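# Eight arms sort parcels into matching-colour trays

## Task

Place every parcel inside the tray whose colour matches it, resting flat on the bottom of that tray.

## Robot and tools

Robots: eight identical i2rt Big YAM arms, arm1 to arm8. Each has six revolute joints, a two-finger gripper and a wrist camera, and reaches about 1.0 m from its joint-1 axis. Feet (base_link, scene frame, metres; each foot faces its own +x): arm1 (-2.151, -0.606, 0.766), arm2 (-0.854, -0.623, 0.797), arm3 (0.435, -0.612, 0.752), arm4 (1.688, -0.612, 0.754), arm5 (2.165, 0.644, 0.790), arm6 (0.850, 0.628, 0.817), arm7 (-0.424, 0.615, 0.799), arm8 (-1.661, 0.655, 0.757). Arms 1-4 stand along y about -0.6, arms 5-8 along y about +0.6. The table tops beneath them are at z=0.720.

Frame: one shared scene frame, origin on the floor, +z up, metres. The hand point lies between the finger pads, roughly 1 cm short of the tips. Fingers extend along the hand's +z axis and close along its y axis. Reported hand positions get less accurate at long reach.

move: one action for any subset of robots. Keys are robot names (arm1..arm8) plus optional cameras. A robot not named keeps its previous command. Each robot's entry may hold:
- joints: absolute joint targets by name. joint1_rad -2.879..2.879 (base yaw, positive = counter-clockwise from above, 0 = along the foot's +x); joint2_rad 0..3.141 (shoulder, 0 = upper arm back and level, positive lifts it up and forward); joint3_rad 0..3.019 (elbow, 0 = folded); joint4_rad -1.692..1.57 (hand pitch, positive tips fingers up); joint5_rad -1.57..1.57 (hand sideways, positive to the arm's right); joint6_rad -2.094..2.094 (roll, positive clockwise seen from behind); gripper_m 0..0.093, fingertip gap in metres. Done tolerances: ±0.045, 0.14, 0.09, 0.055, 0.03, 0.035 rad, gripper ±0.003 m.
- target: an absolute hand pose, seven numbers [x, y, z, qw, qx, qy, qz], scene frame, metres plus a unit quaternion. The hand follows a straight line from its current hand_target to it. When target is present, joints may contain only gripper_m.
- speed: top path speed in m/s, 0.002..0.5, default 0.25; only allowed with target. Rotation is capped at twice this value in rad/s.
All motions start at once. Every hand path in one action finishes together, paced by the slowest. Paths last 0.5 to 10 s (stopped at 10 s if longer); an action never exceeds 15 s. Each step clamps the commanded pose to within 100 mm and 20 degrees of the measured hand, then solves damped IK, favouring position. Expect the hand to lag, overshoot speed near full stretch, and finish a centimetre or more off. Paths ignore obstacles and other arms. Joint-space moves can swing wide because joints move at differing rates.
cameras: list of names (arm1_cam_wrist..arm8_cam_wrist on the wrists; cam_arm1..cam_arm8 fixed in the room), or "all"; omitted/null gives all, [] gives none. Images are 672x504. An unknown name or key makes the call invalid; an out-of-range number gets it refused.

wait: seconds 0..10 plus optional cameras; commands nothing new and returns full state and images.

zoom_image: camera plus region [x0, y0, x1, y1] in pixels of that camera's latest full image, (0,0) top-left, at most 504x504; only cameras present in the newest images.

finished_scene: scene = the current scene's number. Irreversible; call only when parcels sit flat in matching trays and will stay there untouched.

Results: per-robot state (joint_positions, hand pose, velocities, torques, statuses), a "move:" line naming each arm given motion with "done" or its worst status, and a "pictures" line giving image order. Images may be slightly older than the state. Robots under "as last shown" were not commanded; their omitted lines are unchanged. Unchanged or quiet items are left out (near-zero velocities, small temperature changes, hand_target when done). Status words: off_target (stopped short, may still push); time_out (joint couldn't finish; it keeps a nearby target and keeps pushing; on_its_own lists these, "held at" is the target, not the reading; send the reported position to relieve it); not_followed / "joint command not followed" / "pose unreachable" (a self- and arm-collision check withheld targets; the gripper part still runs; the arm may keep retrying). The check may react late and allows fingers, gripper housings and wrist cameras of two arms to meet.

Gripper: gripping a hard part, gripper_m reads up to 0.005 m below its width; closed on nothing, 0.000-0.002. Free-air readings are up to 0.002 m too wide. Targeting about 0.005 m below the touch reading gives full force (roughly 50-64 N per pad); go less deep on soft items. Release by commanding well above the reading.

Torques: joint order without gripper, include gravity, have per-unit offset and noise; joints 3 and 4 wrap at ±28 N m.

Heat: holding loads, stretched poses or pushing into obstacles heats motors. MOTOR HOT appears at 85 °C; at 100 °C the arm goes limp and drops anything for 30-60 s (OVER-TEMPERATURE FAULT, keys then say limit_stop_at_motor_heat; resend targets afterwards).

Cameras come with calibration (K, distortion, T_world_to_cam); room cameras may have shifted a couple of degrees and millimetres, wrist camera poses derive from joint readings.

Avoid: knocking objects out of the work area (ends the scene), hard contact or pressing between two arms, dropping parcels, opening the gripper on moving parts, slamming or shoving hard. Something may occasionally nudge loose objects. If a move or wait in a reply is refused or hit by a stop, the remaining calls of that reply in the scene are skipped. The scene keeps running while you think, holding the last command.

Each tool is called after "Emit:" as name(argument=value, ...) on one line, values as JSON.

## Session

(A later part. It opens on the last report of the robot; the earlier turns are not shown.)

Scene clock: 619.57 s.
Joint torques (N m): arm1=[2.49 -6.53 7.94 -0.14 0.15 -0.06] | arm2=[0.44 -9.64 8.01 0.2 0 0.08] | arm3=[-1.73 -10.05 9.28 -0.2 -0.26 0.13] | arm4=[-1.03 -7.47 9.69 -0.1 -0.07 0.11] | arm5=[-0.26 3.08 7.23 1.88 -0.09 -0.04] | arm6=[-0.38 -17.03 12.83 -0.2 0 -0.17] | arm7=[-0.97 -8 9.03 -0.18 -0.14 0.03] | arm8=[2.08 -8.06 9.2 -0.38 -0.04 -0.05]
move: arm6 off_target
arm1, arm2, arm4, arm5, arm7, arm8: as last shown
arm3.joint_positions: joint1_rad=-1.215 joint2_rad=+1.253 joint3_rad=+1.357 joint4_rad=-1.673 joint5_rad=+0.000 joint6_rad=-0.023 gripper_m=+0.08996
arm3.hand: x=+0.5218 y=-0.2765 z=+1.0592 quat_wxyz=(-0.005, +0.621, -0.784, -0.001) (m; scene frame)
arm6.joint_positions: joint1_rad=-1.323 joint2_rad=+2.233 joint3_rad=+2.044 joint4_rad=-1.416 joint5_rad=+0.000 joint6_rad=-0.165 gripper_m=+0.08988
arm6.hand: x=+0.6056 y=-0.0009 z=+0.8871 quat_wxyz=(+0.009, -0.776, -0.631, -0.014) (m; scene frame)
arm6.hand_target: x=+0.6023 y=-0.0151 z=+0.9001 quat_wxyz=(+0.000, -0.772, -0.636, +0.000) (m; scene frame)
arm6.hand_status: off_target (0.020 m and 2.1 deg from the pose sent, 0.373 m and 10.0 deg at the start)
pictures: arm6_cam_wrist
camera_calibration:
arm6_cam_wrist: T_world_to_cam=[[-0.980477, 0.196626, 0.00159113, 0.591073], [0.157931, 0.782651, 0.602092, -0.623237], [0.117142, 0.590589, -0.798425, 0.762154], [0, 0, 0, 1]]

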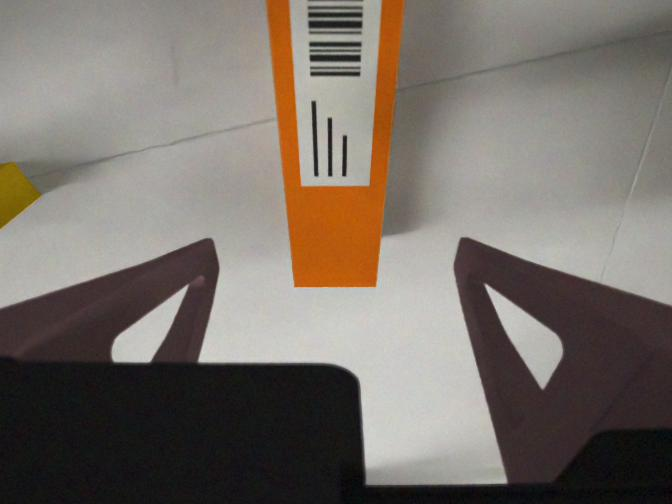

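Emit:
move(arm6={"target":[0.602,-0.019,0.786,0,0.772,0.636,0],"speed":0.2}, cameras=["arm6_cam_wrist"])

Emit:
move(arm6={"joints":{"gripper_m":0.045}}, cameras=[])

Emit:
move(arm6={"target":[0.602,-0.016,0.91,0,0.772,0.636,0],"speed":0.25}, cameras=["arm6_cam_wrist"])

Emit:
move(arm6={"target":[0.714,0.294,1.05,0,0.83,0.556,0],"speed":0.35}, cameras=[])

Emit:
move(arm6={"joints":{"joint1_rad":0.251}}, cameras=["arm6_cam_wrist","cam_arm6","cam_arm5"])

Scene clock: 636.27 s.
Joint torques (N m): arm1=[2.26 -6.24 8.02 -0.14 0.14 -0.09] | arm2=[0.44 -9.64 8.01 0.2 0 0.08] | arm3=[-1.73 -10.05 9.24 -0.24 -0.26 0.13] | arm4=[-1.08 -7.47 9.69 -0.1 -0.07 0.11] | arm5=[-0.38 3.14 7.45 1.84 -0.05 -0.02] | arm6=[-0.32 -19.08 8.75 0.5 0 -0.16] | arm7=[-1.03 -7.94 9.05 -0.25 -0.15 0.06] | arm8=[2.02 -8.18 9.16 -0.4 -0.02 -0.06]
move: arm6 off_target
arm1.joint_positions: joint1_rad=-1.528 joint2_rad=+1.251 joint3_rad=+1.338 joint4_rad=-1.632 joint5_rad=+0.005 joint6_rad=+0.024 gripper_m=+0.08990
arm1.hand: x=-2.2852 y=-0.9314 z=+1.0677 quat_wxyz=(-0.010, -0.835, -0.550, +0.013) (m; scene frame)
arm2, arm3, arm5, arm7, arm8: as last shown
arm4.joint_positions: joint1_rad=+0.814 joint2_rad=+1.295 joint3_rad=+1.452 joint4_rad=-1.685 joint5_rad=+0.013 joint6_rad=+0.030 gripper_m=+0.08992
arm4.hand: x=+1.6222 y=-0.2430 z=+1.0783 quat_wxyz=(-0.011, +0.763, -0.646, -0.014) (m; scene frame)
arm6.joint_positions: joint1_rad=-1.323 joint2_rad=+2.356 joint3_rad=+1.971 joint4_rad=-1.216 joint5_rad=+0.000 joint6_rad=-0.166 gripper_m=+0.08988
arm6.hand: x=+0.6023 y=-0.0092 z=+0.7783 quat_wxyz=(+0.008, -0.776, -0.631, -0.013) (m; scene frame)
arm6.hand_target: x=+0.6020 y=-0.0187 z=+0.7862 quat_wxyz=(+0.000, -0.772, -0.636, +0.000) (m; scene frame)
arm6.hand_status: off_target (0.012 m and 1.9 deg from the pose sent, 0.103 m and 2.0 deg at the start)
pictures: arm6_cam_wrist
camera_calibration:
arm6_cam_wrist: T_world_to_cam=[[-0.98055, 0.196257, 0.00216851, 0.589266], [0.158371, 0.784637, 0.599386, -0.548802], [0.115932, 0.588071, -0.800457, 0.682919], [0, 0, 0, 1]]

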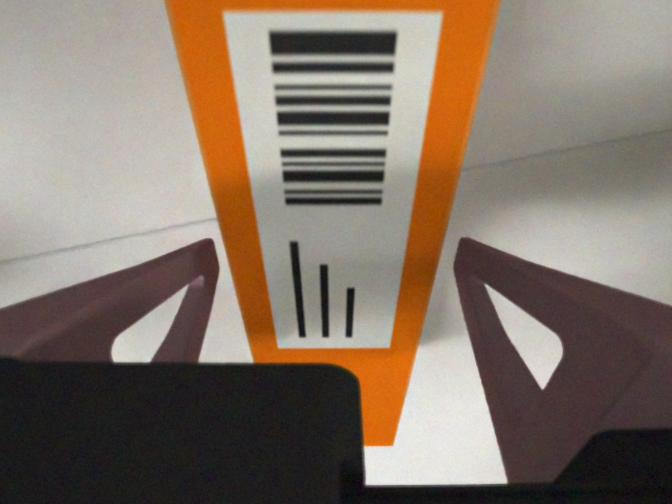

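Scene clock: 636.87 s.
Joint torques (N m): arm1=[2.26 -6.53 7.92 -0.12 0.14 -0.05] | arm2=[0.44 -9.64 8.01 0.2 0 0.08] | arm3=[-1.73 -9.99 9.25 -0.23 -0.26 0.13] | arm4=[-1.14 -7.47 9.69 -0.1 -0.07 0.11] | arm5=[-0.56 3.25 7.45 1.76 -0.1 -0.07] | arm6=[-0.32 -18.96 8.79 0.51 0 -0.16] | arm7=[-1.08 -8 9.07 -0.21 -0.16 0.04] | arm8=[2.08 -8.35 9.24 -0.43 -0.02 -0.05]
move: arm6 off_target
arm1, arm2, arm3, arm4, arm5, arm7, arm8: as last shown
arm6.joint_positions: joint1_rad=-1.323 joint2_rad=+2.356 joint3_rad=+1.971 joint4_rad=-1.216 joint5_rad=+0.000 joint6_rad=-0.166 gripper_m=+0.05935
arm6.joint_status: gripper_m off_target (ended at +0.05938, target +0.04500)
arm6.hand: x=+0.6023 y=-0.0093 z=+0.7783 quat_wxyz=(+0.008, -0.776, -0.631, -0.013) (m; scene frame)
pictures: none

Scene clock: 638.30 s.
Joint torques (N m): arm1=[2.26 -6.42 8.01 -0.16 0.14 -0.08] | arm2=[0.38 -9.64 8.01 0.2 0 0.08] | arm3=[-1.79 -10.05 9.25 -0.2 -0.26 0.13] | arm4=[-1.08 -7.47 9.69 -0.1 -0.07 0.11] | arm5=[-0.85 2.96 7.45 1.88 -0.11 -0.08] | arm6=[-0.38 -18.96 12.72 -0.24 0 -0.18] | arm7=[-1.08 -8 9.03 -0.25 -0.15 0.04] | arm8=[2.14 -8.12 9.26 -0.34 -0.04 -0.07]
Heat: arm1: hottest joint3_rad 36 °C; arm2: hottest joint3_rad 37 °C; arm3: hottest joint2_rad 34 °C; arm4: hottest joint3_rad 44 °C; arm5: hottest joint3_rad 36 °C; arm6: hottest joint3_rad 36 °C; arm7: hottest joint3_rad 44 °C; arm8: hottest joint3_rad 35 °C.
move: arm6 off_target
arm1, arm2, arm3, arm4, arm5, arm7, arm8: as last shown
arm6.joint_positions: joint1_rad=-1.323 joint2_rad=+2.252 joint3_rad=+2.060 joint4_rad=-1.438 joint5_rad=+0.000 joint6_rad=-0.166 gripper_m=+0.05935
arm6.hand: x=+0.6062 y=+0.0007 z=+0.8808 quat_wxyz=(+0.015, -0.775, -0.631, -0.025) (m; scene frame)
arm6.hand_target: x=+0.6025 y=-0.0145 z=+0.9103 quat_wxyz=(+0.000, -0.772, -0.636, +0.000) (m; scene frame)
arm6.hand_status: off_target (0.034 m and 3.4 deg from the pose sent, 0.132 m and 1.8 deg at the start; pose on its path clipped on 5 of 43 steps)
pictures: arm6_cam_wrist
camera_calibration:
arm6_cam_wrist: T_world_to_cam=[[-0.98062, 0.195899, -0.00277089, 0.595295], [0.151749, 0.768413, 0.621702, -0.63429], [0.12392, 0.609233, -0.783249, 0.738692], [0, 0, 0, 1]]

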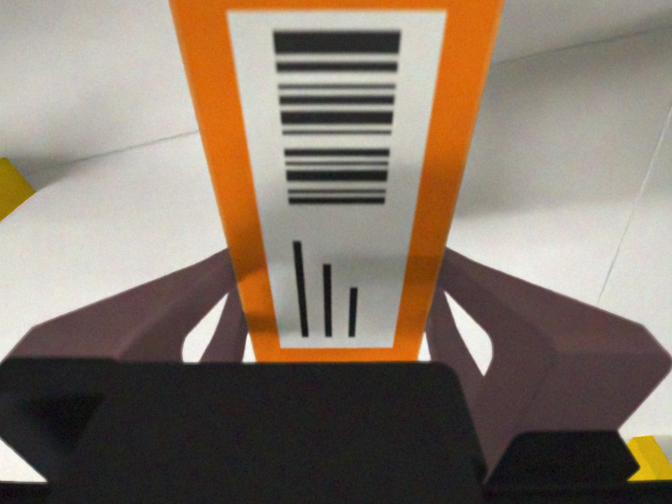

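Scene clock: 640.20 s.
Joint torques (N m): arm1=[2.73 -6.48 7.9 -0.2 0.13 -0.08] | arm2=[0.44 -9.58 8.01 0.2 0 0.08] | arm3=[-1.73 -10.11 9.25 -0.21 -0.26 0.14] | arm4=[-1.08 -7.47 9.69 -0.1 -0.07 0.11] | arm5=[-0.79 2.78 7.46 1.94 -0.09 -0.05] | arm6=[-1.49 -7.41 8.72 -0.16 0.08 0.02] | arm7=[-1.2 -8 9.05 -0.23 -0.14 0.03] | arm8=[1.85 -8.29 9.22 -0.38 -0.04 -0.05]
move: arm6 done
arm1, arm3, arm4, arm5: as last shown
arm2.joint_positions: joint1_rad=-1.454 joint2_rad=+1.271 joint3_rad=+1.324 joint4_rad=-1.602 joint5_rad=+0.001 joint6_rad=-0.032 gripper_m=+0.08993
arm2.hand: x=-0.6663 y=-0.3139 z=+1.0845 quat_wxyz=(-0.010, +0.505, -0.863, -0.005) (m; scene frame)
arm6.joint_positions: joint1_rad=-1.328 joint2_rad=+1.296 joint3_rad=+1.192 joint4_rad=-1.471 joint5_rad=-0.001 joint6_rad=-0.005 gripper_m=+0.05935
arm6.hand: x=+0.7172 y=+0.2905 z=+1.0452 quat_wxyz=(+0.001, -0.825, -0.565, -0.002) (m; scene frame)
arm6.hand_target: x=+0.7141 y=+0.2939 z=+1.0500 quat_wxyz=(+0.000, -0.831, -0.557, +0.000) (m; scene frame)
arm6.hand_status: done (0.007 m and 1.2 deg from the pose sent, 0.355 m and 11.2 deg at the start)
arm7.joint_positions: joint1_rad=+2.157 joint2_rad=+1.296 joint3_rad=+1.290 joint4_rad=-1.543 joint5_rad=+0.003 joint6_rad=+0.009 gripper_m=+0.08994
arm7.hand: x=-0.4029 y=+0.9854 z=+1.0656 quat_wxyz=(-0.010, +0.685, -0.729, -0.008) (m; scene frame)
arm8.joint_positions: joint1_rad=+0.408 joint2_rad=+1.265 joint3_rad=+1.418 joint4_rad=-1.672 joint5_rad=-0.001 joint6_rad=+0.008 gripper_m=+0.08992
arm8.hand: x=-1.7327 y=+0.2999 z=+1.0827 quat_wxyz=(-0.018, -0.776, -0.630, +0.020) (m; scene frame)
pictures: none

Scene clock: 642.03 s.
Joint torques (N m): arm1=[2.08 -6.48 7.94 -0.06 0.12 -0.06] | arm2=[0.44 -9.64 8.01 0.2 0 0.08] | arm3=[-1.73 -10.11 9.25 -0.21 -0.26 0.13] | arm4=[-1.08 -7.47 9.69 -0.1 -0.07 0.11] | arm5=[-1.26 3.43 7.49 1.81 -0.12 -0.06] | arm6=[-0.67 -7.36 8.7 -0.16 0.11 -0.02] | arm7=[-1.03 -8.18 9.02 -0.24 -0.15 0.03] | arm8=[2.14 -8.29 9.24 -0.36 -0.04 -0.06]
move: arm6 done
arm1, arm2, arm3, arm4, arm7, arm8: as last shown
arm5.joint_positions: joint1_rad=-0.422 joint2_rad=+0.625 joint3_rad=+1.427 joint4_rad=-1.371 joint5_rad=+0.120 joint6_rad=-0.097 gripper_m=+0.09396
arm5.hand: x=+2.0004 y=+0.7998 z=+1.3402 quat_wxyz=(-0.234, +0.830, -0.279, -0.422) (m; scene frame)
arm6.joint_positions: joint1_rad=+0.252 joint2_rad=+1.296 joint3_rad=+1.192 joint4_rad=-1.471 joint5_rad=-0.002 joint6_rad=-0.003 gripper_m=+0.05935
arm6.joint_status: all done
arm6.hand: x=+1.1895 y=+0.4982 z=+1.0450 quat_wxyz=(+0.002, -0.180, -0.984, -0.001) (m; scene frame)
pictures: arm6_cam_wrist, cam_arm5, cam_arm6
camera_calibration:
arm6_cam_wrist: T_world_to_cam=[[-0.348379, -0.937341, 0.00484375, 0.874872], [-0.763306, 0.286687, 0.578943, 0.165929], [-0.544056, 0.197994, -0.815354, 1.52488], [0, 0, 0, 1]]

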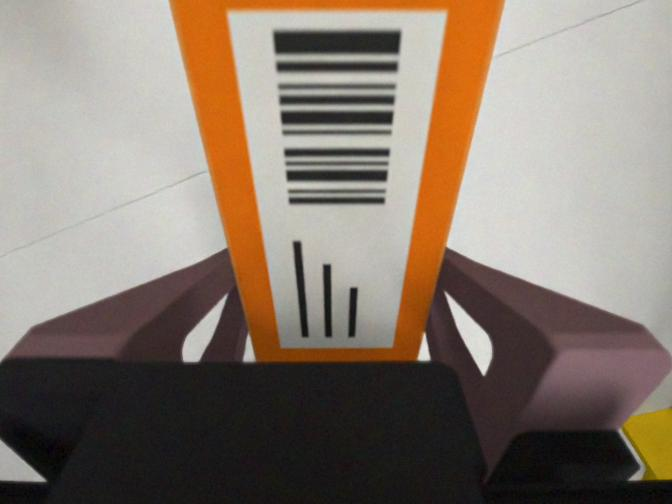

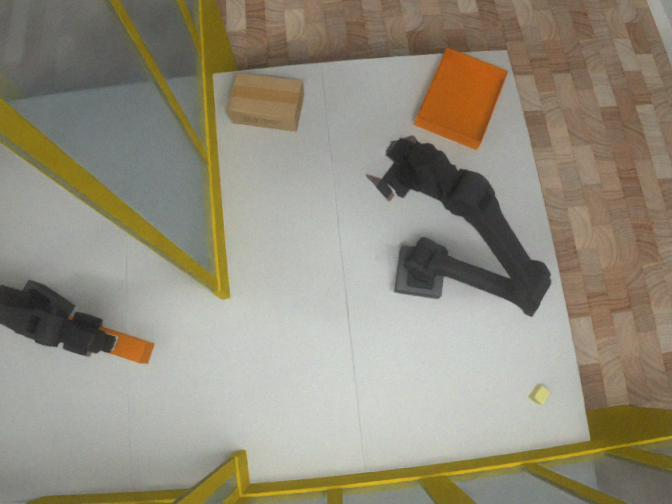

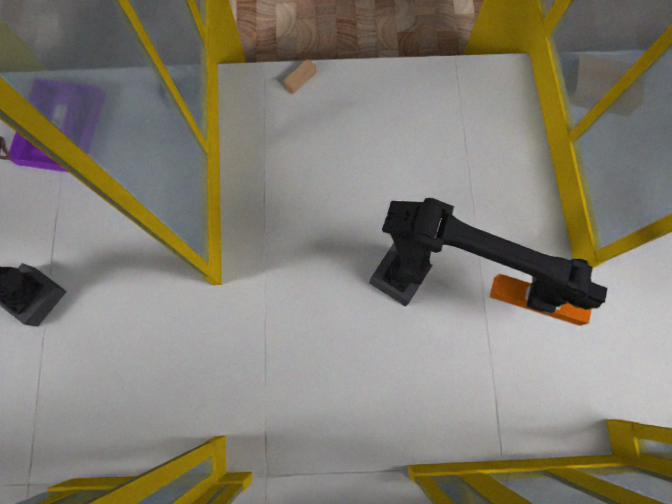

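Emit:
move(arm6={"target":[1.52,0.37,0.92,0,0.03,1,0],"speed":0.35}, arm5={"joints":{"joint1_rad":0.66,"joint5_rad":0,"joint6_rad":0}}, cameras=["cam_arm5","cam_arm6"])

Emit:
move(arm6={"target":[1.52,0.37,0.795,0,0,1,0],"speed":0.15}, cameras=["arm5_cam_wrist"])

Emit:
move(arm6={"target":[1.52,0.37,0.774,0,0,1,0],"speed":0.04}, cameras=["cam_arm5","cam_arm6"])

Scene clock: 654.30 s.
Joint torques (N m): arm1=[2.02 -6.36 7.9 -0.16 0.15 -0.06] | arm2=[0.44 -9.64 8.01 0.2 0 0.08] | arm3=[-1.67 -10.05 9.26 -0.23 -0.26 0.12] | arm4=[-1.08 -7.41 9.68 -0.1 -0.07 0.11] | arm5=[-0.09 3.08 7.47 1.91 -0.14 0.04] | arm6=[-0.67 -18.49 13.2 -0.21 -0.03 -0.18] | arm7=[-1.08 -8.12 9.01 -0.2 -0.15 0.04] | arm8=[2.08 -8.12 9.22 -0.39 -0.03 -0.06]
move: arm5 done; arm6 off_target
arm1, arm2, arm3, arm4, arm7, arm8: as last shown
arm5.joint_positions: joint1_rad=+0.653 joint2_rad=+0.625 joint3_rad=+1.427 joint4_rad=-1.371 joint5_rad=+0.001 joint6_rad=-0.010 gripper_m=+0.09397
arm5.joint_status: all done
arm5.hand: x=+1.9523 y=+0.5545 z=+1.3379 quat_wxyz=(+0.088, +0.861, +0.176, -0.469) (m; scene frame)
arm6.joint_positions: joint1_rad=+0.252 joint2_rad=+2.333 joint3_rad=+2.267 joint4_rad=-1.545 joint5_rad=+0.001 joint6_rad=-0.298 gripper_m=+0.05935
arm6.hand: x=+1.5073 y=+0.3759 z=+0.9036 quat_wxyz=(+0.019, -0.034, -0.999, -0.006) (m; scene frame)
arm6.hand_target: x=+1.5189 y=+0.3703 z=+0.9203 quat_wxyz=(-0.001, -0.030, -1.000, +0.000) (m; scene frame)
arm6.hand_status: off_target (0.022 m and 2.3 deg from the pose sent, 0.376 m and 17.3 deg at the start)
pictures: cam_arm5, cam_arm6

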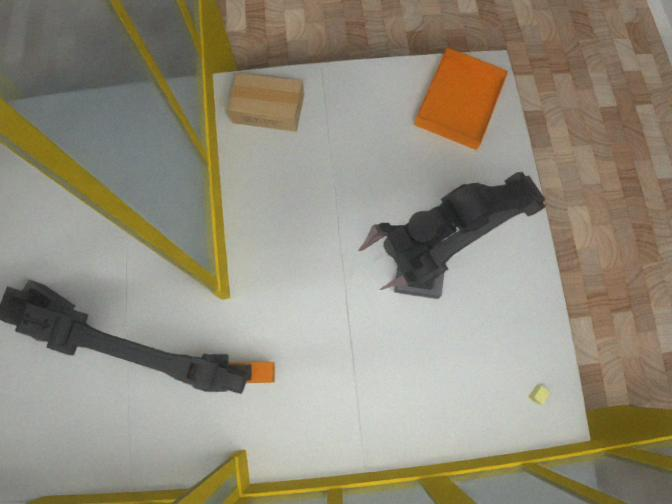

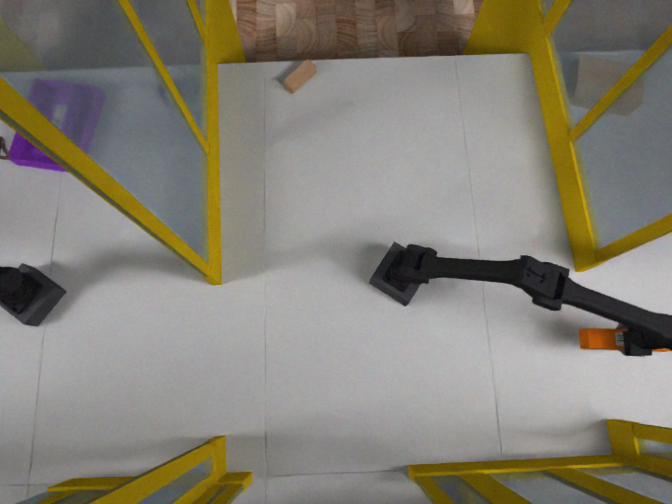

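Scene clock: 655.87 s.
Joint torques (N m): arm1=[2.43 -6.53 7.88 -0.08 0.11 -0.06] | arm2=[0.44 -9.64 8.01 0.2 0 0.08] | arm3=[-1.73 -9.93 9.26 -0.25 -0.26 0.12] | arm4=[-1.08 -7.47 9.69 -0.1 -0.07 0.11] | arm5=[-0.26 2.84 7.58 1.84 -0.21 0.04] | arm6=[-0.79 -19.25 8.66 0.55 -0.04 -0.19] | arm7=[-0.97 -8.06 9.06 -0.27 -0.15 0.03] | arm8=[2.26 -8.12 9.18 -0.38 -0.05 -0.06]
move: arm6 done
arm1, arm2, arm3, arm4, arm5, arm7, arm8: as last shown
arm6.joint_positions: joint1_rad=+0.252 joint2_rad=+2.419 joint3_rad=+2.128 joint4_rad=-1.301 joint5_rad=+0.001 joint6_rad=-0.358 gripper_m=+0.05935
arm6.hand: x=+1.5144 y=+0.3731 z=+0.7914 quat_wxyz=(+0.010, -0.004, -1.000, -0.003) (m; scene frame)
arm6.hand_target: x=+1.5199 y=+0.3699 z=+0.7951 quat_wxyz=(+0.000, +0.000, -1.000, +0.000) (m; scene frame)
arm6.hand_status: done (0.007 m and 1.3 deg from the pose sent, 0.109 m and 4.5 deg at the start)
pictures: arm5_cam_wrist
camera_calibration:
arm5_cam_wrist: T_world_to_cam=[[-0.37635, 0.926453, 0.00678558, 0.213056], [0.856772, 0.350812, -0.377984, -1.35392], [-0.352565, -0.136441, -0.925787, 2.12671], [0, 0, 0, 1]]

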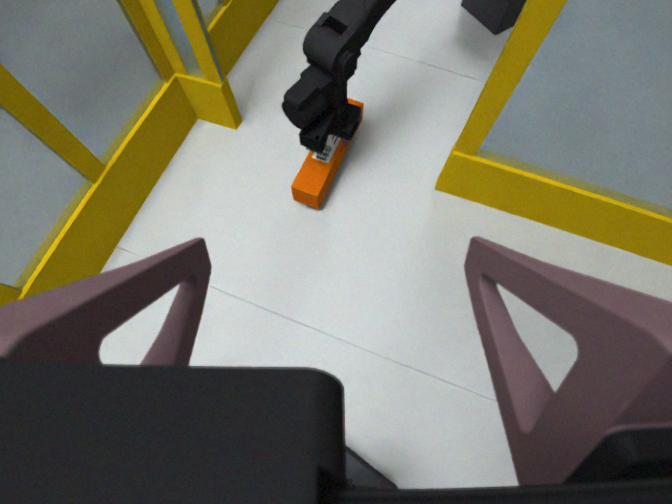

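Scene clock: 656.93 s.
Joint torques (N m): arm1=[2.55 -6.77 7.95 -0.17 0.15 -0.08] | arm2=[0.44 -9.64 8.01 0.2 0 0.08] | arm3=[-1.73 -10.11 9.26 -0.2 -0.26 0.13] | arm4=[-1.08 -7.47 9.68 -0.1 -0.07 0.11] | arm5=[-0.38 2.96 7.34 1.84 -0.19 0.08] | arm6=[-0.73 -18.49 8.2 0.65 -0.05 -0.18] | arm7=[-1.08 -8 9.05 -0.21 -0.16 0.03] | arm8=[1.73 -8 9.18 -0.39 -0.04 -0.06]
move: arm6 done
arm1, arm2, arm4, arm5, arm7, arm8: as last shown
arm3.joint_positions: joint1_rad=-1.215 joint2_rad=+1.253 joint3_rad=+1.357 joint4_rad=-1.673 joint5_rad=+0.000 joint6_rad=-0.023 gripper_m=+0.08996
arm3.hand: x=+0.5218 y=-0.2765 z=+1.0592 quat_wxyz=(-0.005, +0.621, -0.784, -0.001) (m; scene frame)
arm6.joint_positions: joint1_rad=+0.252 joint2_rad=+2.429 joint3_rad=+2.117 joint4_rad=-1.265 joint5_rad=+0.001 joint6_rad=-0.359 gripper_m=+0.05935
arm6.hand: x=+1.5177 y=+0.3719 z=+0.7808 quat_wxyz=(+0.003, -0.004, -1.000, +0.000) (m; scene frame)
arm6.hand_target: x=+1.5198 y=+0.3700 z=+0.7739 quat_wxyz=(+0.000, +0.000, -1.000, +0.000) (m; scene frame)
arm6.hand_status: done (0.007 m and 0.5 deg from the pose sent, 0.019 m and 1.3 deg at the start)
pictures: cam_arm5, cam_arm6

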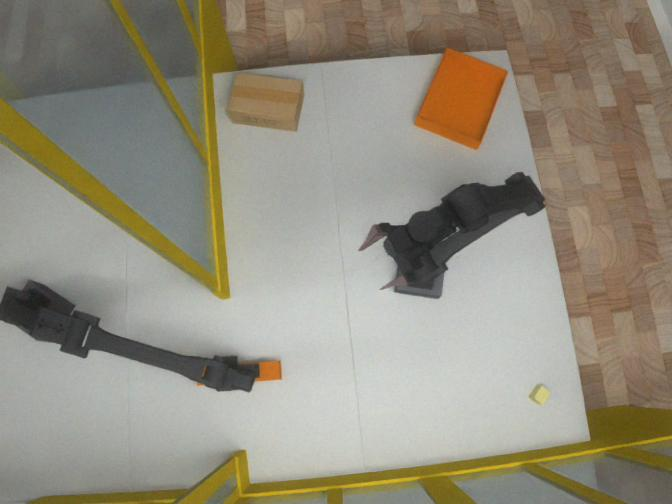

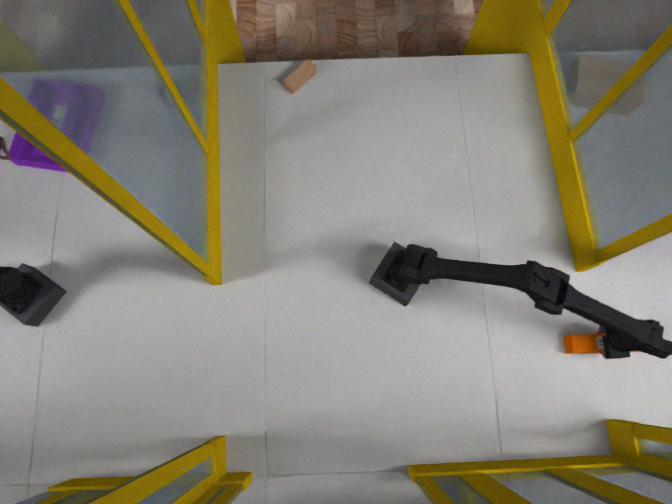

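Emit:
move(arm6={"joints":{"gripper_m":0.09}}, cameras=[])

Emit:
move(arm6={"target":[1.52,0.37,0.91,0,0,1,0],"speed":0.25}, cameras=[])

Emit:
move(arm6={"target":[1.187,0.499,1.07,0,0.182,0.983,0],"speed":0.35}, cameras=[])

Emit:
move(arm5={"target":[1.535,0.37,0.9,0,1,0,0],"speed":0.35}, cameras=["arm5_cam_wrist","cam_arm5"])

Scene clock: 666.87 s.
Joint torques (N m): arm1=[1.85 -6.83 7.92 -0.16 0.13 -0.08] | arm2=[0.44 -9.64 7.99 0.2 0 0.08] | arm3=[-1.55 -10.17 9.25 -0.21 -0.26 0.14] | arm4=[-1.08 -7.47 9.68 -0.12 -0.07 0.11] | arm5=[-0.44 2.61 7.41 1.87 -0.18 0.03] | arm6=[-0.67 -18.61 8.21 0.55 -0.04 -0.17] | arm7=[-1.03 -8 9.05 -0.24 -0.15 0.03] | arm8=[1.85 -8 9.18 -0.39 -0.05 -0.05]
move: arm6 done
arm1.joint_positions: joint1_rad=-1.528 joint2_rad=+1.251 joint3_rad=+1.338 joint4_rad=-1.632 joint5_rad=+0.005 joint6_rad=+0.024 gripper_m=+0.08990
arm1.hand: x=-2.2852 y=-0.9314 z=+1.0677 quat_wxyz=(-0.010, -0.835, -0.550, +0.013) (m; scene frame)
arm2, arm3, arm5, arm7, arm8: as last shown
arm4.joint_positions: joint1_rad=+0.814 joint2_rad=+1.295 joint3_rad=+1.452 joint4_rad=-1.685 joint5_rad=+0.013 joint6_rad=+0.030 gripper_m=+0.08992
arm4.hand: x=+1.6222 y=-0.2430 z=+1.0783 quat_wxyz=(-0.011, +0.763, -0.646, -0.014) (m; scene frame)
arm6.joint_positions: joint1_rad=+0.252 joint2_rad=+2.429 joint3_rad=+2.117 joint4_rad=-1.263 joint5_rad=+0.001 joint6_rad=-0.359 gripper_m=+0.08979
arm6.joint_status: all done
arm6.hand: x=+1.5181 y=+0.3717 z=+0.7806 quat_wxyz=(+0.002, -0.004, -1.000, +0.000) (m; scene frame)
pictures: none

Scene clock: 668.40 s.
Joint torques (N m): arm1=[2.2 -6.65 7.91 -0.17 0.12 -0.06] | arm2=[0.44 -9.64 8.01 0.2 0 0.09] | arm3=[-1.73 -9.99 9.25 -0.21 -0.26 0.13] | arm4=[-1.08 -7.47 9.68 -0.1 -0.07 0.11] | arm5=[-0.32 3.02 7.6 1.87 -0.19 0.02] | arm6=[-0.67 -19.55 13.18 -0.25 -0.04 -0.18] | arm7=[-1.08 -7.94 9.07 -0.18 -0.16 0.03] | arm8=[1.96 -7.94 9.14 -0.43 -0.03 -0.05]
move: arm6 off_target
arm1, arm2, arm3, arm4, arm5, arm7, arm8: as last shown
arm6.joint_positions: joint1_rad=+0.252 joint2_rad=+2.346 joint3_rad=+2.241 joint4_rad=-1.518 joint5_rad=+0.001 joint6_rad=-0.359 gripper_m=+0.08988
arm6.hand: x=+1.5058 y=+0.3764 z=+0.8847 quat_wxyz=(+0.025, -0.004, -1.000, -0.009) (m; scene frame)
arm6.hand_target: x=+1.5186 y=+0.3704 z=+0.9102 quat_wxyz=(-0.001, +0.000, -1.000, +0.000) (m; scene frame)
arm6.hand_status: off_target (0.030 m and 3.1 deg from the pose sent, 0.129 m and 0.5 deg at the start; pose on its path clipped on 7 of 46 steps)
pictures: none

Scene clock: 670.43 s.
Joint torques (N m): arm1=[2.08 -6.53 7.99 -0.06 0.14 -0.06] | arm2=[0.38 -9.64 8.01 0.2 0 0.08] | arm3=[-1.67 -10.05 9.26 -0.23 -0.25 0.14] | arm4=[-1.08 -7.47 9.68 -0.1 -0.07 0.11] | arm5=[-0.26 2.96 7.46 1.88 -0.22 0.07] | arm6=[-0.62 -7.12 8.64 -0.14 0.11 -0.01] | arm7=[-1.08 -8.06 9.03 -0.27 -0.14 0.03] | arm8=[2.02 -8.18 9.25 -0.39 -0.03 -0.05]
move: arm6 done
arm1, arm2, arm3, arm4, arm5, arm7, arm8: as last shown
arm6.joint_positions: joint1_rad=+0.252 joint2_rad=+1.287 joint3_rad=+1.242 joint4_rad=-1.524 joint5_rad=-0.002 joint6_rad=-0.009 gripper_m=+0.08988
arm6.hand: x=+1.1892 y=+0.4983 z=+1.0671 quat_wxyz=(-0.001, -0.177, -0.984, -0.001) (m; scene frame)
arm6.hand_target: x=+1.1870 y=+0.4989 z=+1.0700 quat_wxyz=(+0.000, -0.182, -0.983, +0.000) (m; scene frame)
arm6.hand_status: done (0.004 m and 0.6 deg from the pose sent, 0.389 m and 20.8 deg at the start)
pictures: none

Scene clock: 673.47 s.
Joint torques (N m): arm1=[2.37 -6.48 7.92 -0.16 0.14 -0.07] | arm2=[0.44 -9.64 8.01 0.2 0 0.08] | arm3=[-1.79 -10.11 9.28 -0.23 -0.25 0.13] | arm4=[-1.08 -7.41 9.68 -0.1 -0.07 0.11] | arm5=[-1.2 -19.96 9.95 -0.03 -0.16 0.08] | arm6=[-0.56 -7.12 8.64 -0.16 0.11 -0.01] | arm7=[-1.14 -8.06 9.05 -0.24 -0.15 0.03] | arm8=[2.02 -8.23 9.22 -0.43 -0.04 -0.05]
move: arm5 off_target
arm1, arm3, arm4, arm6: as last shown
arm2.joint_positions: joint1_rad=-1.454 joint2_rad=+1.271 joint3_rad=+1.324 joint4_rad=-1.602 joint5_rad=+0.001 joint6_rad=-0.032 gripper_m=+0.08993
arm2.hand: x=-0.6663 y=-0.3139 z=+1.0845 quat_wxyz=(-0.010, +0.505, -0.863, -0.005) (m; scene frame)
arm5.joint_positions: joint1_rad=+0.677 joint2_rad=+2.217 joint3_rad=+2.075 joint4_rad=-1.466 joint5_rad=-0.002 joint6_rad=+0.399 gripper_m=+0.09397
arm5.hand: x=+1.5487 y=+0.3718 z=+0.8784 quat_wxyz=(-0.009, +1.000, +0.008, +0.020) (m; scene frame)
arm5.hand_target: x=+1.5359 y=+0.3704 z=+0.9000 quat_wxyz=(+0.000, +1.000, +0.000, +0.000) (m; scene frame)
arm5.hand_status: off_target (0.026 m and 2.7 deg from the pose sent, 0.633 m and 61.2 deg at the start)
arm6.joint_positions: joint1_rad=+0.252 joint2_rad=+1.287 joint3_rad=+1.242 joint4_rad=-1.524 joint5_rad=-0.002 joint6_rad=-0.008 gripper_m=+0.08988
arm6.hand: x=+1.1892 y=+0.4983 z=+1.0671 quat_wxyz=(-0.001, -0.178, -0.984, -0.001) (m; scene frame)
arm7.joint_positions: joint1_rad=+2.157 joint2_rad=+1.296 joint3_rad=+1.290 joint4_rad=-1.543 joint5_rad=+0.003 joint6_rad=+0.009 gripper_m=+0.08994
arm7.hand: x=-0.4029 y=+0.9854 z=+1.0656 quat_wxyz=(-0.010, +0.685, -0.729, -0.008) (m; scene frame)
arm8.joint_positions: joint1_rad=+0.408 joint2_rad=+1.265 joint3_rad=+1.418 joint4_rad=-1.672 joint5_rad=-0.001 joint6_rad=+0.008 gripper_m=+0.08992
arm8.hand: x=-1.7327 y=+0.2999 z=+1.0827 quat_wxyz=(-0.018, -0.776, -0.630, +0.020) (m; scene frame)
pictures: arm5_cam_wrist, cam_arm5
camera_calibration:
arm5_cam_wrist: T_world_to_cam=[[-0.00583564, 0.999682, 0.0245285, -0.383096], [0.798245, -0.0101171, 0.602247, -1.75385], [0.602304, 0.0230942, -0.797933, -0.116381], [0, 0, 0, 1]]

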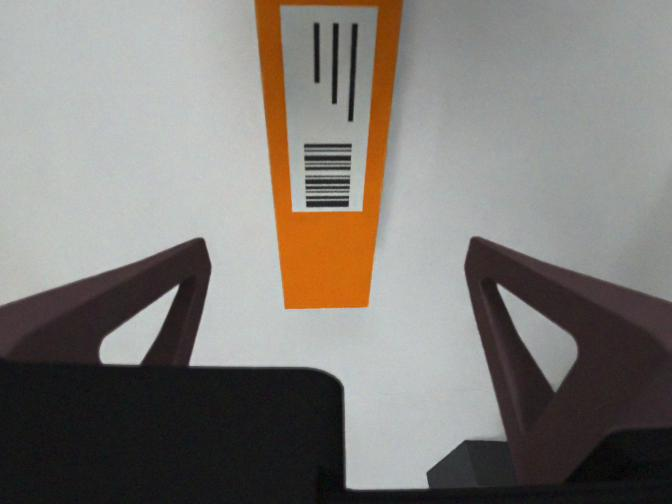

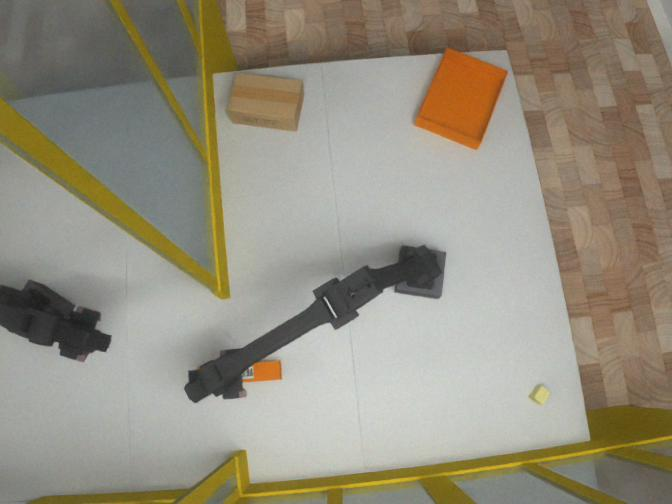

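Emit:
move(arm5={"target":[1.53,0.364,0.783,0,1,0,0],"speed":0.2}, cameras=["arm5_cam_wrist"])

Emit:
move(arm5={"joints":{"gripper_m":0.045}}, cameras=[])

Emit:
move(arm5={"target":[1.53,0.366,0.91,0,1,0,0],"speed":0.25}, cameras=["arm5_cam_wrist"])

Emit:
move(arm5={"target":[1.834,0.503,1.05,0,0.98,0.199,0],"speed":0.35}, cameras=[])

Emit:
move(arm5={"joints":{"joint1_rad":-1.688}}, cameras=[])

Emit:
move(arm5={"target":[2.425,1.285,0.96,0,-0.512,0.859,0],"speed":0.35}, cameras=["arm5_cam_wrist","cam_arm5"])

Scene clock: 687.57 s.
Joint torques (N m): arm1=[2.26 -6.65 7.92 -0.09 0.14 -0.1] | arm2=[0.44 -9.64 8.01 0.2 0 0.08] | arm3=[-1.73 -10.11 9.26 -0.2 -0.27 0.13] | arm4=[-1.08 -7.47 9.68 -0.1 -0.07 0.11] | arm5=[-0.85 -19.66 7.2 0.76 -0.2 0.05] | arm6=[-0.62 -7.12 8.65 -0.14 0.11 0] | arm7=[-1.03 -8 9.03 -0.24 -0.16 0.04] | arm8=[1.9 -8.23 9.21 -0.4 -0.05 -0.06]
move: arm5 off_target
arm1, arm2, arm3, arm4, arm6, arm7, arm8: as last shown
arm3.hand: x=+0.5217 y=-0.2764 z=+1.0592 quat_wxyz=(-0.005, +0.621, -0.784, -0.001) (m; scene frame)
arm5.joint_positions: joint1_rad=+0.677 joint2_rad=+2.335 joint3_rad=+1.987 joint4_rad=-1.259 joint5_rad=-0.002 joint6_rad=+0.405 gripper_m=+0.09397
arm5.hand: x=+1.5398 y=+0.3684 z=+0.7672 quat_wxyz=(-0.009, +1.000, +0.005, +0.019) (m; scene frame)
arm5.hand_target: x=+1.5303 y=+0.3642 z=+0.7832 quat_wxyz=(+0.000, +1.000, +0.000, +0.000) (m; scene frame)
arm5.hand_status: off_target (0.019 m and 2.5 deg from the pose sent, 0.098 m and 2.7 deg at the start)
pictures: arm5_cam_wrist
camera_calibration:
arm5_cam_wrist: T_world_to_cam=[[-0.0000900994, 0.999709, 0.0241356, -0.38557], [0.79908, -0.0144389, 0.601051, -1.67865], [0.601224, 0.0193404, -0.798846, -0.195919], [0, 0, 0, 1]]

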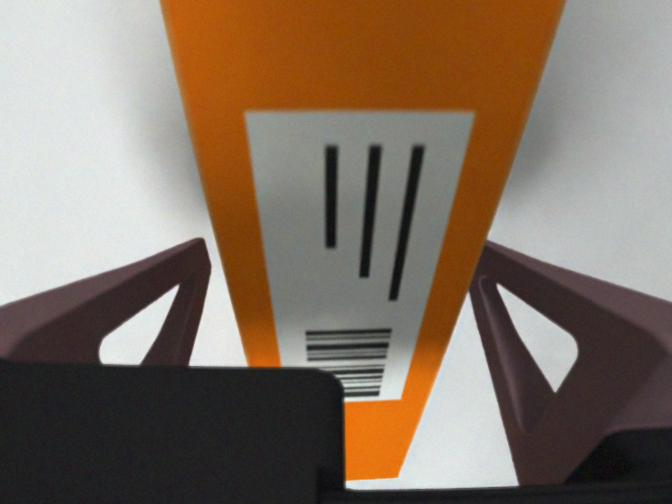

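Scene clock: 688.20 s.
Joint torques (N m): arm1=[2.49 -6.48 8.08 -0.09 0.12 -0.05] | arm2=[0.44 -9.64 8.01 0.2 0 0.08] | arm3=[-1.79 -10.23 9.26 -0.2 -0.26 0.14] | arm4=[-1.08 -7.47 9.69 -0.09 -0.07 0.11] | arm5=[-1.08 -21.48 7.08 0.77 -0.07 0.04] | arm6=[-0.62 -7 8.64 -0.14 0.11 0] | arm7=[-0.91 -8.06 9.06 -0.25 -0.15 0.03] | arm8=[2.14 -8.06 9.2 -0.39 -0.04 -0.06]
move: arm5 off_target
arm1, arm2, arm3, arm4, arm6, arm7, arm8: as last shown
arm5.joint_positions: joint1_rad=+0.677 joint2_rad=+2.335 joint3_rad=+1.987 joint4_rad=-1.258 joint5_rad=-0.004 joint6_rad=+0.406 gripper_m=+0.05857
arm5.joint_status: gripper_m off_target (ended at +0.05861, target +0.04500)
arm5.hand: x=+1.5399 y=+0.3681 z=+0.7672 quat_wxyz=(-0.008, +1.000, +0.005, +0.019) (m; scene frame)
pictures: none

Scene clock: 689.67 s.
Joint torques (N m): arm1=[2.32 -6.24 7.97 -0.16 0.14 -0.05] | arm2=[0.44 -9.64 8.01 0.2 0 0.09] | arm3=[-1.67 -10.05 9.24 -0.23 -0.26 0.13] | arm4=[-1.08 -7.47 9.69 -0.1 -0.07 0.11] | arm5=[-1.32 -19.43 10.09 -0.06 -0.14 0.02] | arm6=[-0.62 -7.12 8.64 -0.16 0.11 0] | arm7=[-1.14 -8.18 9.06 -0.18 -0.14 0.04] | arm8=[1.67 -8.23 9.24 -0.44 -0.04 -0.05]
move: arm5 off_target
arm1, arm2, arm3, arm4, arm6, arm7, arm8: as last shown
arm5.joint_positions: joint1_rad=+0.677 joint2_rad=+2.231 joint3_rad=+2.135 joint4_rad=-1.507 joint5_rad=-0.004 joint6_rad=+0.406 gripper_m=+0.05858
arm5.hand: x=+1.5424 y=+0.3687 z=+0.8918 quat_wxyz=(-0.008, +1.000, +0.005, +0.018) (m; scene frame)
arm5.hand_target: x=+1.5308 y=+0.3664 z=+0.9102 quat_wxyz=(+0.000, +1.000, +0.000, +0.000) (m; scene frame)
arm5.hand_status: off_target (0.022 m and 2.3 deg from the pose sent, 0.143 m and 2.5 deg at the start; pose on its path clipped on 5 of 44 steps)
pictures: arm5_cam_wrist
camera_calibration:
arm5_cam_wrist: T_world_to_cam=[[0.000776983, 0.999771, 0.0213815, -0.387749], [0.800592, -0.0134339, 0.599059, -1.75646], [0.599209, 0.0166524, -0.800419, -0.092434], [0, 0, 0, 1]]

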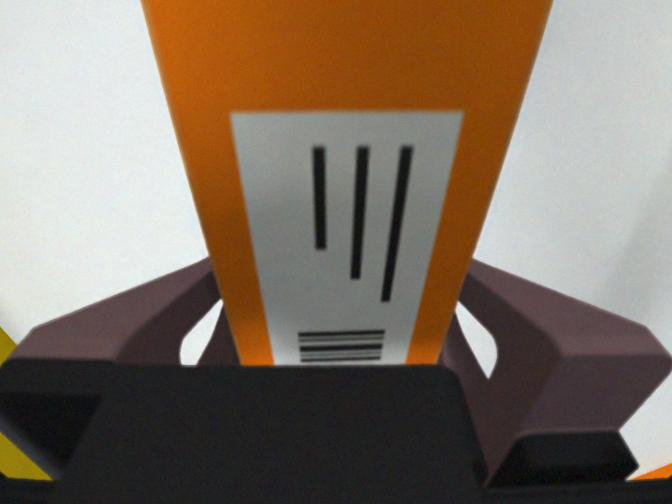

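Scene clock: 691.70 s.
Joint torques (N m): arm1=[2.2 -6.65 7.92 -0.2 0.15 -0.06] | arm2=[0.44 -9.64 8.01 0.2 0 0.08] | arm3=[-1.67 -10.17 9.25 -0.21 -0.26 0.12] | arm4=[-1.08 -7.47 9.69 -0.1 -0.07 0.11] | arm5=[-1.55 -6.89 7.12 -0.16 -0.25 -0.18] | arm6=[-0.62 -7.06 8.65 -0.13 0.11 0] | arm7=[-1.26 -8.06 9.03 -0.23 -0.14 0.04] | arm8=[1.79 -8.35 9.14 -0.35 -0.04 -0.07]
move: arm5 done
arm1, arm2, arm4, arm6, arm7, arm8: as last shown
arm3.joint_positions: joint1_rad=-1.215 joint2_rad=+1.253 joint3_rad=+1.357 joint4_rad=-1.673 joint5_rad=+0.000 joint6_rad=-0.023 gripper_m=+0.08996
arm3.hand: x=+0.5217 y=-0.2764 z=+1.0592 quat_wxyz=(-0.005, +0.621, -0.784, -0.001) (m; scene frame)
arm5.joint_positions: joint1_rad=+0.668 joint2_rad=+1.271 joint3_rad=+1.251 joint4_rad=-1.542 joint5_rad=-0.002 joint6_rad=+0.009 gripper_m=+0.05859
arm5.hand: x=+1.8343 y=+0.5006 z=+1.0469 quat_wxyz=(-0.001, +0.980, +0.198, -0.001) (m; scene frame)
arm5.hand_target: x=+1.8341 y=+0.5030 z=+1.0500 quat_wxyz=(+0.000, +0.980, +0.199, +0.000) (m; scene frame)
arm5.hand_status: done (0.004 m and 0.2 deg from the pose sent, 0.358 m and 22.5 deg at the start)
pictures: none

Scene clock: 694.23 s.
Joint torques (N m): arm1=[2.49 -7.12 7.92 -0.13 0.12 -0.08] | arm2=[0.44 -9.64 8.01 0.2 0 0.08] | arm3=[-1.85 -10.05 9.28 -0.23 -0.26 0.12] | arm4=[-1.08 -7.47 9.69 -0.1 -0.07 0.11] | arm5=[-0.21 -7.06 7.32 0.12 -0.15 -0.14] | arm6=[-0.62 -7.12 8.65 -0.16 0.11 0] | arm7=[-1.08 -8.06 9.06 -0.28 -0.15 0.03] | arm8=[1.96 -8.06 9.21 -0.38 -0.05 -0.06]
move: arm5 done
arm1.joint_positions: joint1_rad=-1.528 joint2_rad=+1.251 joint3_rad=+1.338 joint4_rad=-1.632 joint5_rad=+0.005 joint6_rad=+0.024 gripper_m=+0.08990
arm1.hand: x=-2.2852 y=-0.9314 z=+1.0677 quat_wxyz=(-0.010, -0.835, -0.550, +0.013) (m; scene frame)
arm2, arm3, arm6, arm7, arm8: as last shown
arm4.joint_positions: joint1_rad=+0.814 joint2_rad=+1.295 joint3_rad=+1.452 joint4_rad=-1.685 joint5_rad=+0.013 joint6_rad=+0.030 gripper_m=+0.08992
arm4.hand: x=+1.6222 y=-0.2430 z=+1.0783 quat_wxyz=(-0.011, +0.763, -0.646, -0.014) (m; scene frame)
arm5.joint_positions: joint1_rad=-1.692 joint2_rad=+1.272 joint3_rad=+1.251 joint4_rad=-1.542 joint5_rad=-0.003 joint6_rad=+0.008 gripper_m=+0.05858
arm5.joint_status: all done
arm5.hand: x=+2.2976 y=+0.9754 z=+1.0514 quat_wxyz=(-0.006, +0.557, -0.831, -0.005) (m; scene frame)
pictures: none

Scene clock: 696.50 s.
Joint torques (N m): arm1=[1.96 -6.77 7.92 -0.21 0.15 -0.06] | arm2=[0.44 -9.64 8.01 0.2 0 0.08] | arm3=[-1.79 -10.11 9.22 -0.2 -0.26 0.13] | arm4=[-1.08 -7.47 9.68 -0.1 -0.07 0.11] | arm5=[-0.91 -20.13 10.28 -0.35 -0.09 0.04] | arm6=[-0.56 -7.06 8.62 -0.14 0.11 0] | arm7=[-1.14 -8.18 9.02 -0.2 -0.14 0.03] | arm8=[2.02 -8.29 9.2 -0.42 -0.05 -0.06]
move: arm5 off_target
arm1, arm2, arm3, arm4, arm6, arm7, arm8: as last shown
arm5.joint_positions: joint1_rad=-1.692 joint2_rad=+2.246 joint3_rad=+2.269 joint4_rad=-1.640 joint5_rad=-0.003 joint6_rad=+0.099 gripper_m=+0.05858
arm5.hand: x=+2.4187 y=+1.2761 z=+0.9420 quat_wxyz=(+0.016, +0.518, -0.855, +0.011) (m; scene frame)
arm5.hand_target: x=+2.4246 y=+1.2841 z=+0.9601 quat_wxyz=(+0.000, +0.512, -0.859, +0.000) (m; scene frame)
arm5.hand_status: off_target (0.021 m and 2.4 deg from the pose sent, 0.347 m and 6.1 deg at the start)
pictures: arm5_cam_wrist, cam_arm5
camera_calibration:
arm5_cam_wrist: T_world_to_cam=[[0.881, -0.473043, 0.00835597, -1.53401], [-0.382108, -0.701006, 0.60215, 1.25911], [-0.278985, -0.533686, -0.79834, 2.23195], [0, 0, 0, 1]]

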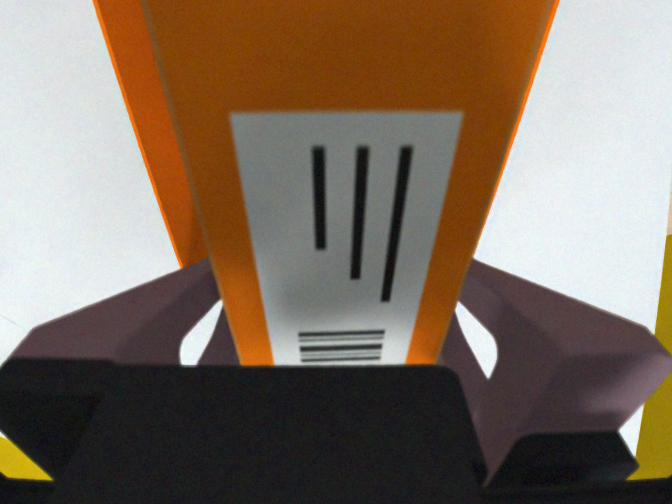

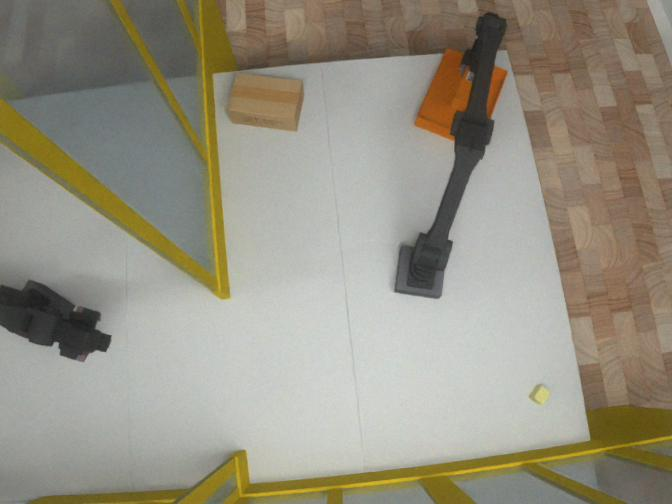

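Emit:
move(arm5={"target":[2.423,1.297,0.865,0,-0.512,0.859,0],"speed":0.15}, cameras=["arm5_cam_wrist"])

Emit:
move(arm5={"target":[2.423,1.296,0.795,0,-0.512,0.859,0],"speed":0.1}, cameras=["arm5_cam_wrist"])

Scene clock: 713.33 s.
Joint torques (N m): arm1=[2.26 -6.42 7.88 -0.09 0.13 -0.08] | arm2=[0.44 -9.64 8.01 0.2 0 0.08] | arm3=[-1.67 -10.11 9.25 -0.18 -0.27 0.12] | arm4=[-1.08 -7.47 9.68 -0.1 -0.07 0.11] | arm5=[-0.38 -22.12 7.49 0.81 -0.11 0.06] | arm6=[-0.56 -7.06 8.65 -0.13 0.11 0] | arm7=[-1.14 -8.06 9.05 -0.28 -0.15 0.03] | arm8=[1.96 -8.35 9.21 -0.38 -0.04 -0.05]
Heat: arm1: hottest joint3_rad 35 °C; arm2: hottest joint3_rad 37 °C; arm3: hottest joint3_rad 33 °C; arm4: hottest joint3_rad 44 °C; arm5: hottest joint3_rad 41 °C; arm6: hottest joint3_rad 35 °C; arm7: hottest joint3_rad 42 °C; arm8: hottest joint3_rad 35 °C.
move: arm5 off_target
arm1, arm2, arm3, arm4, arm7, arm8: as last shown
arm5.joint_positions: joint1_rad=-1.692 joint2_rad=+2.318 joint3_rad=+2.157 joint4_rad=-1.456 joint5_rad=-0.003 joint6_rad=+0.109 gripper_m=+0.05858
arm5.hand: x=+2.4238 y=+1.2884 z=+0.8507 quat_wxyz=(+0.016, +0.514, -0.858, +0.011) (m; scene frame)
arm5.hand_target: x=+2.4229 y=+1.2967 z=+0.8651 quat_wxyz=(+0.000, +0.512, -0.859, +0.000) (m; scene frame)
arm5.hand_status: off_target (0.017 m and 2.2 deg from the pose sent, 0.080 m and 2.4 deg at the start)
arm6.joint_positions: joint1_rad=+0.252 joint2_rad=+1.287 joint3_rad=+1.242 joint4_rad=-1.524 joint5_rad=-0.002 joint6_rad=-0.008 gripper_m=+0.08988
arm6.hand: x=+1.1892 y=+0.4983 z=+1.0671 quat_wxyz=(-0.001, -0.178, -0.984, -0.001) (m; scene frame)
pictures: arm5_cam_wrist
camera_calibration:
arm5_cam_wrist: T_world_to_cam=[[0.876448, -0.481418, 0.00867962, -1.51034], [-0.38906, -0.697454, 0.601822, 1.33721], [-0.283675, -0.530843, -0.798583, 2.17495], [0, 0, 0, 1]]

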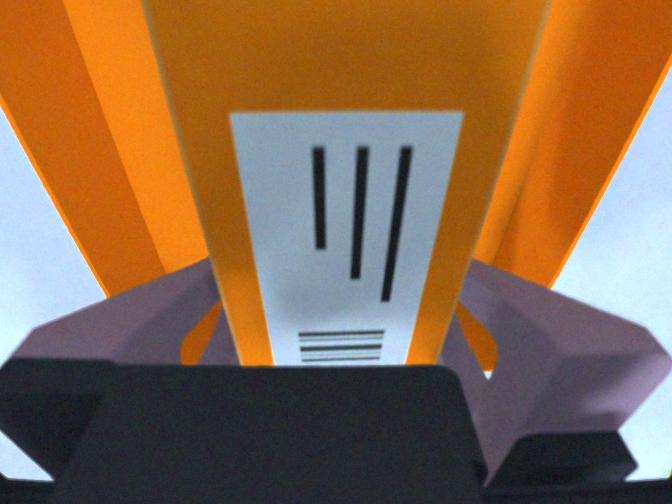

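Scene clock: 714.70 s.
Joint torques (N m): arm1=[2.08 -6.65 7.97 -0.13 0.12 -0.07] | arm2=[0.44 -9.64 8.01 0.2 0 0.08] | arm3=[-1.73 -10.05 9.29 -0.2 -0.27 0.13] | arm4=[-1.08 -7.47 9.69 -0.1 -0.07 0.11] | arm5=[0.03 -20.42 6.87 0.79 -0.1 0.05] | arm6=[-0.62 -7.12 8.65 -0.13 0.11 0] | arm7=[-0.91 -7.88 9.02 -0.24 -0.16 0.04] | arm8=[2.14 -8.12 9.2 -0.34 -0.05 -0.05]
move: arm5 off_target
arm1, arm3, arm4, arm6: as last shown
arm2.joint_positions: joint1_rad=-1.454 joint2_rad=+1.271 joint3_rad=+1.324 joint4_rad=-1.602 joint5_rad=+0.001 joint6_rad=-0.032 gripper_m=+0.08993
arm2.hand: x=-0.6663 y=-0.3139 z=+1.0845 quat_wxyz=(-0.010, +0.505, -0.863, -0.005) (m; scene frame)
arm5.joint_positions: joint1_rad=-1.692 joint2_rad=+2.355 joint3_rad=+2.057 joint4_rad=-1.307 joint5_rad=-0.003 joint6_rad=+0.109 gripper_m=+0.05858
arm5.hand: x=+2.4237 y=+1.2882 z=+0.7880 quat_wxyz=(+0.011, +0.514, -0.858, +0.007) (m; scene frame)
arm5.hand_target: x=+2.4229 y=+1.2958 z=+0.7949 quat_wxyz=(+0.000, +0.512, -0.859, +0.000) (m; scene frame)
arm5.hand_status: off_target (0.011 m and 1.5 deg from the pose sent, 0.056 m and 2.2 deg at the start)
arm7.joint_positions: joint1_rad=+2.157 joint2_rad=+1.296 joint3_rad=+1.290 joint4_rad=-1.543 joint5_rad=+0.003 joint6_rad=+0.009 gripper_m=+0.08994
arm7.hand: x=-0.4029 y=+0.9854 z=+1.0656 quat_wxyz=(-0.010, +0.685, -0.729, -0.008) (m; scene frame)
arm8.joint_positions: joint1_rad=+0.408 joint2_rad=+1.265 joint3_rad=+1.418 joint4_rad=-1.672 joint5_rad=-0.001 joint6_rad=+0.008 gripper_m=+0.08992
arm8.hand: x=-1.7327 y=+0.2999 z=+1.0827 quat_wxyz=(-0.018, -0.776, -0.630, +0.020) (m; scene frame)
pictures: arm5_cam_wrist
camera_calibration:
arm5_cam_wrist: T_world_to_cam=[[0.876419, -0.481494, 0.00726474, -1.50861], [-0.391685, -0.704011, 0.592412, 1.39701], [-0.280128, -0.522047, -0.805603, 2.11038], [0, 0, 0, 1]]

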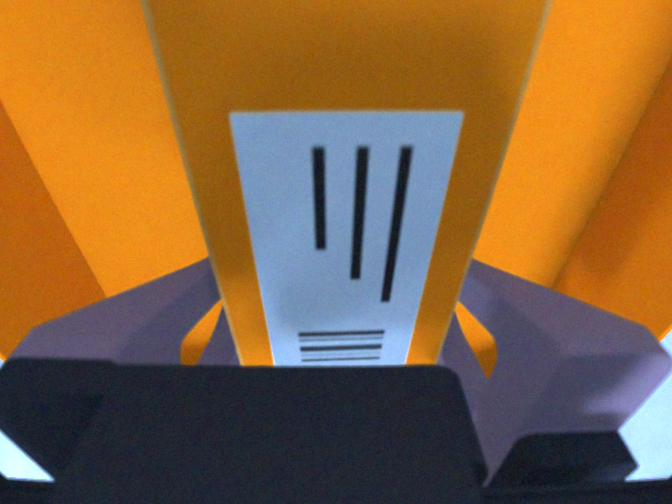

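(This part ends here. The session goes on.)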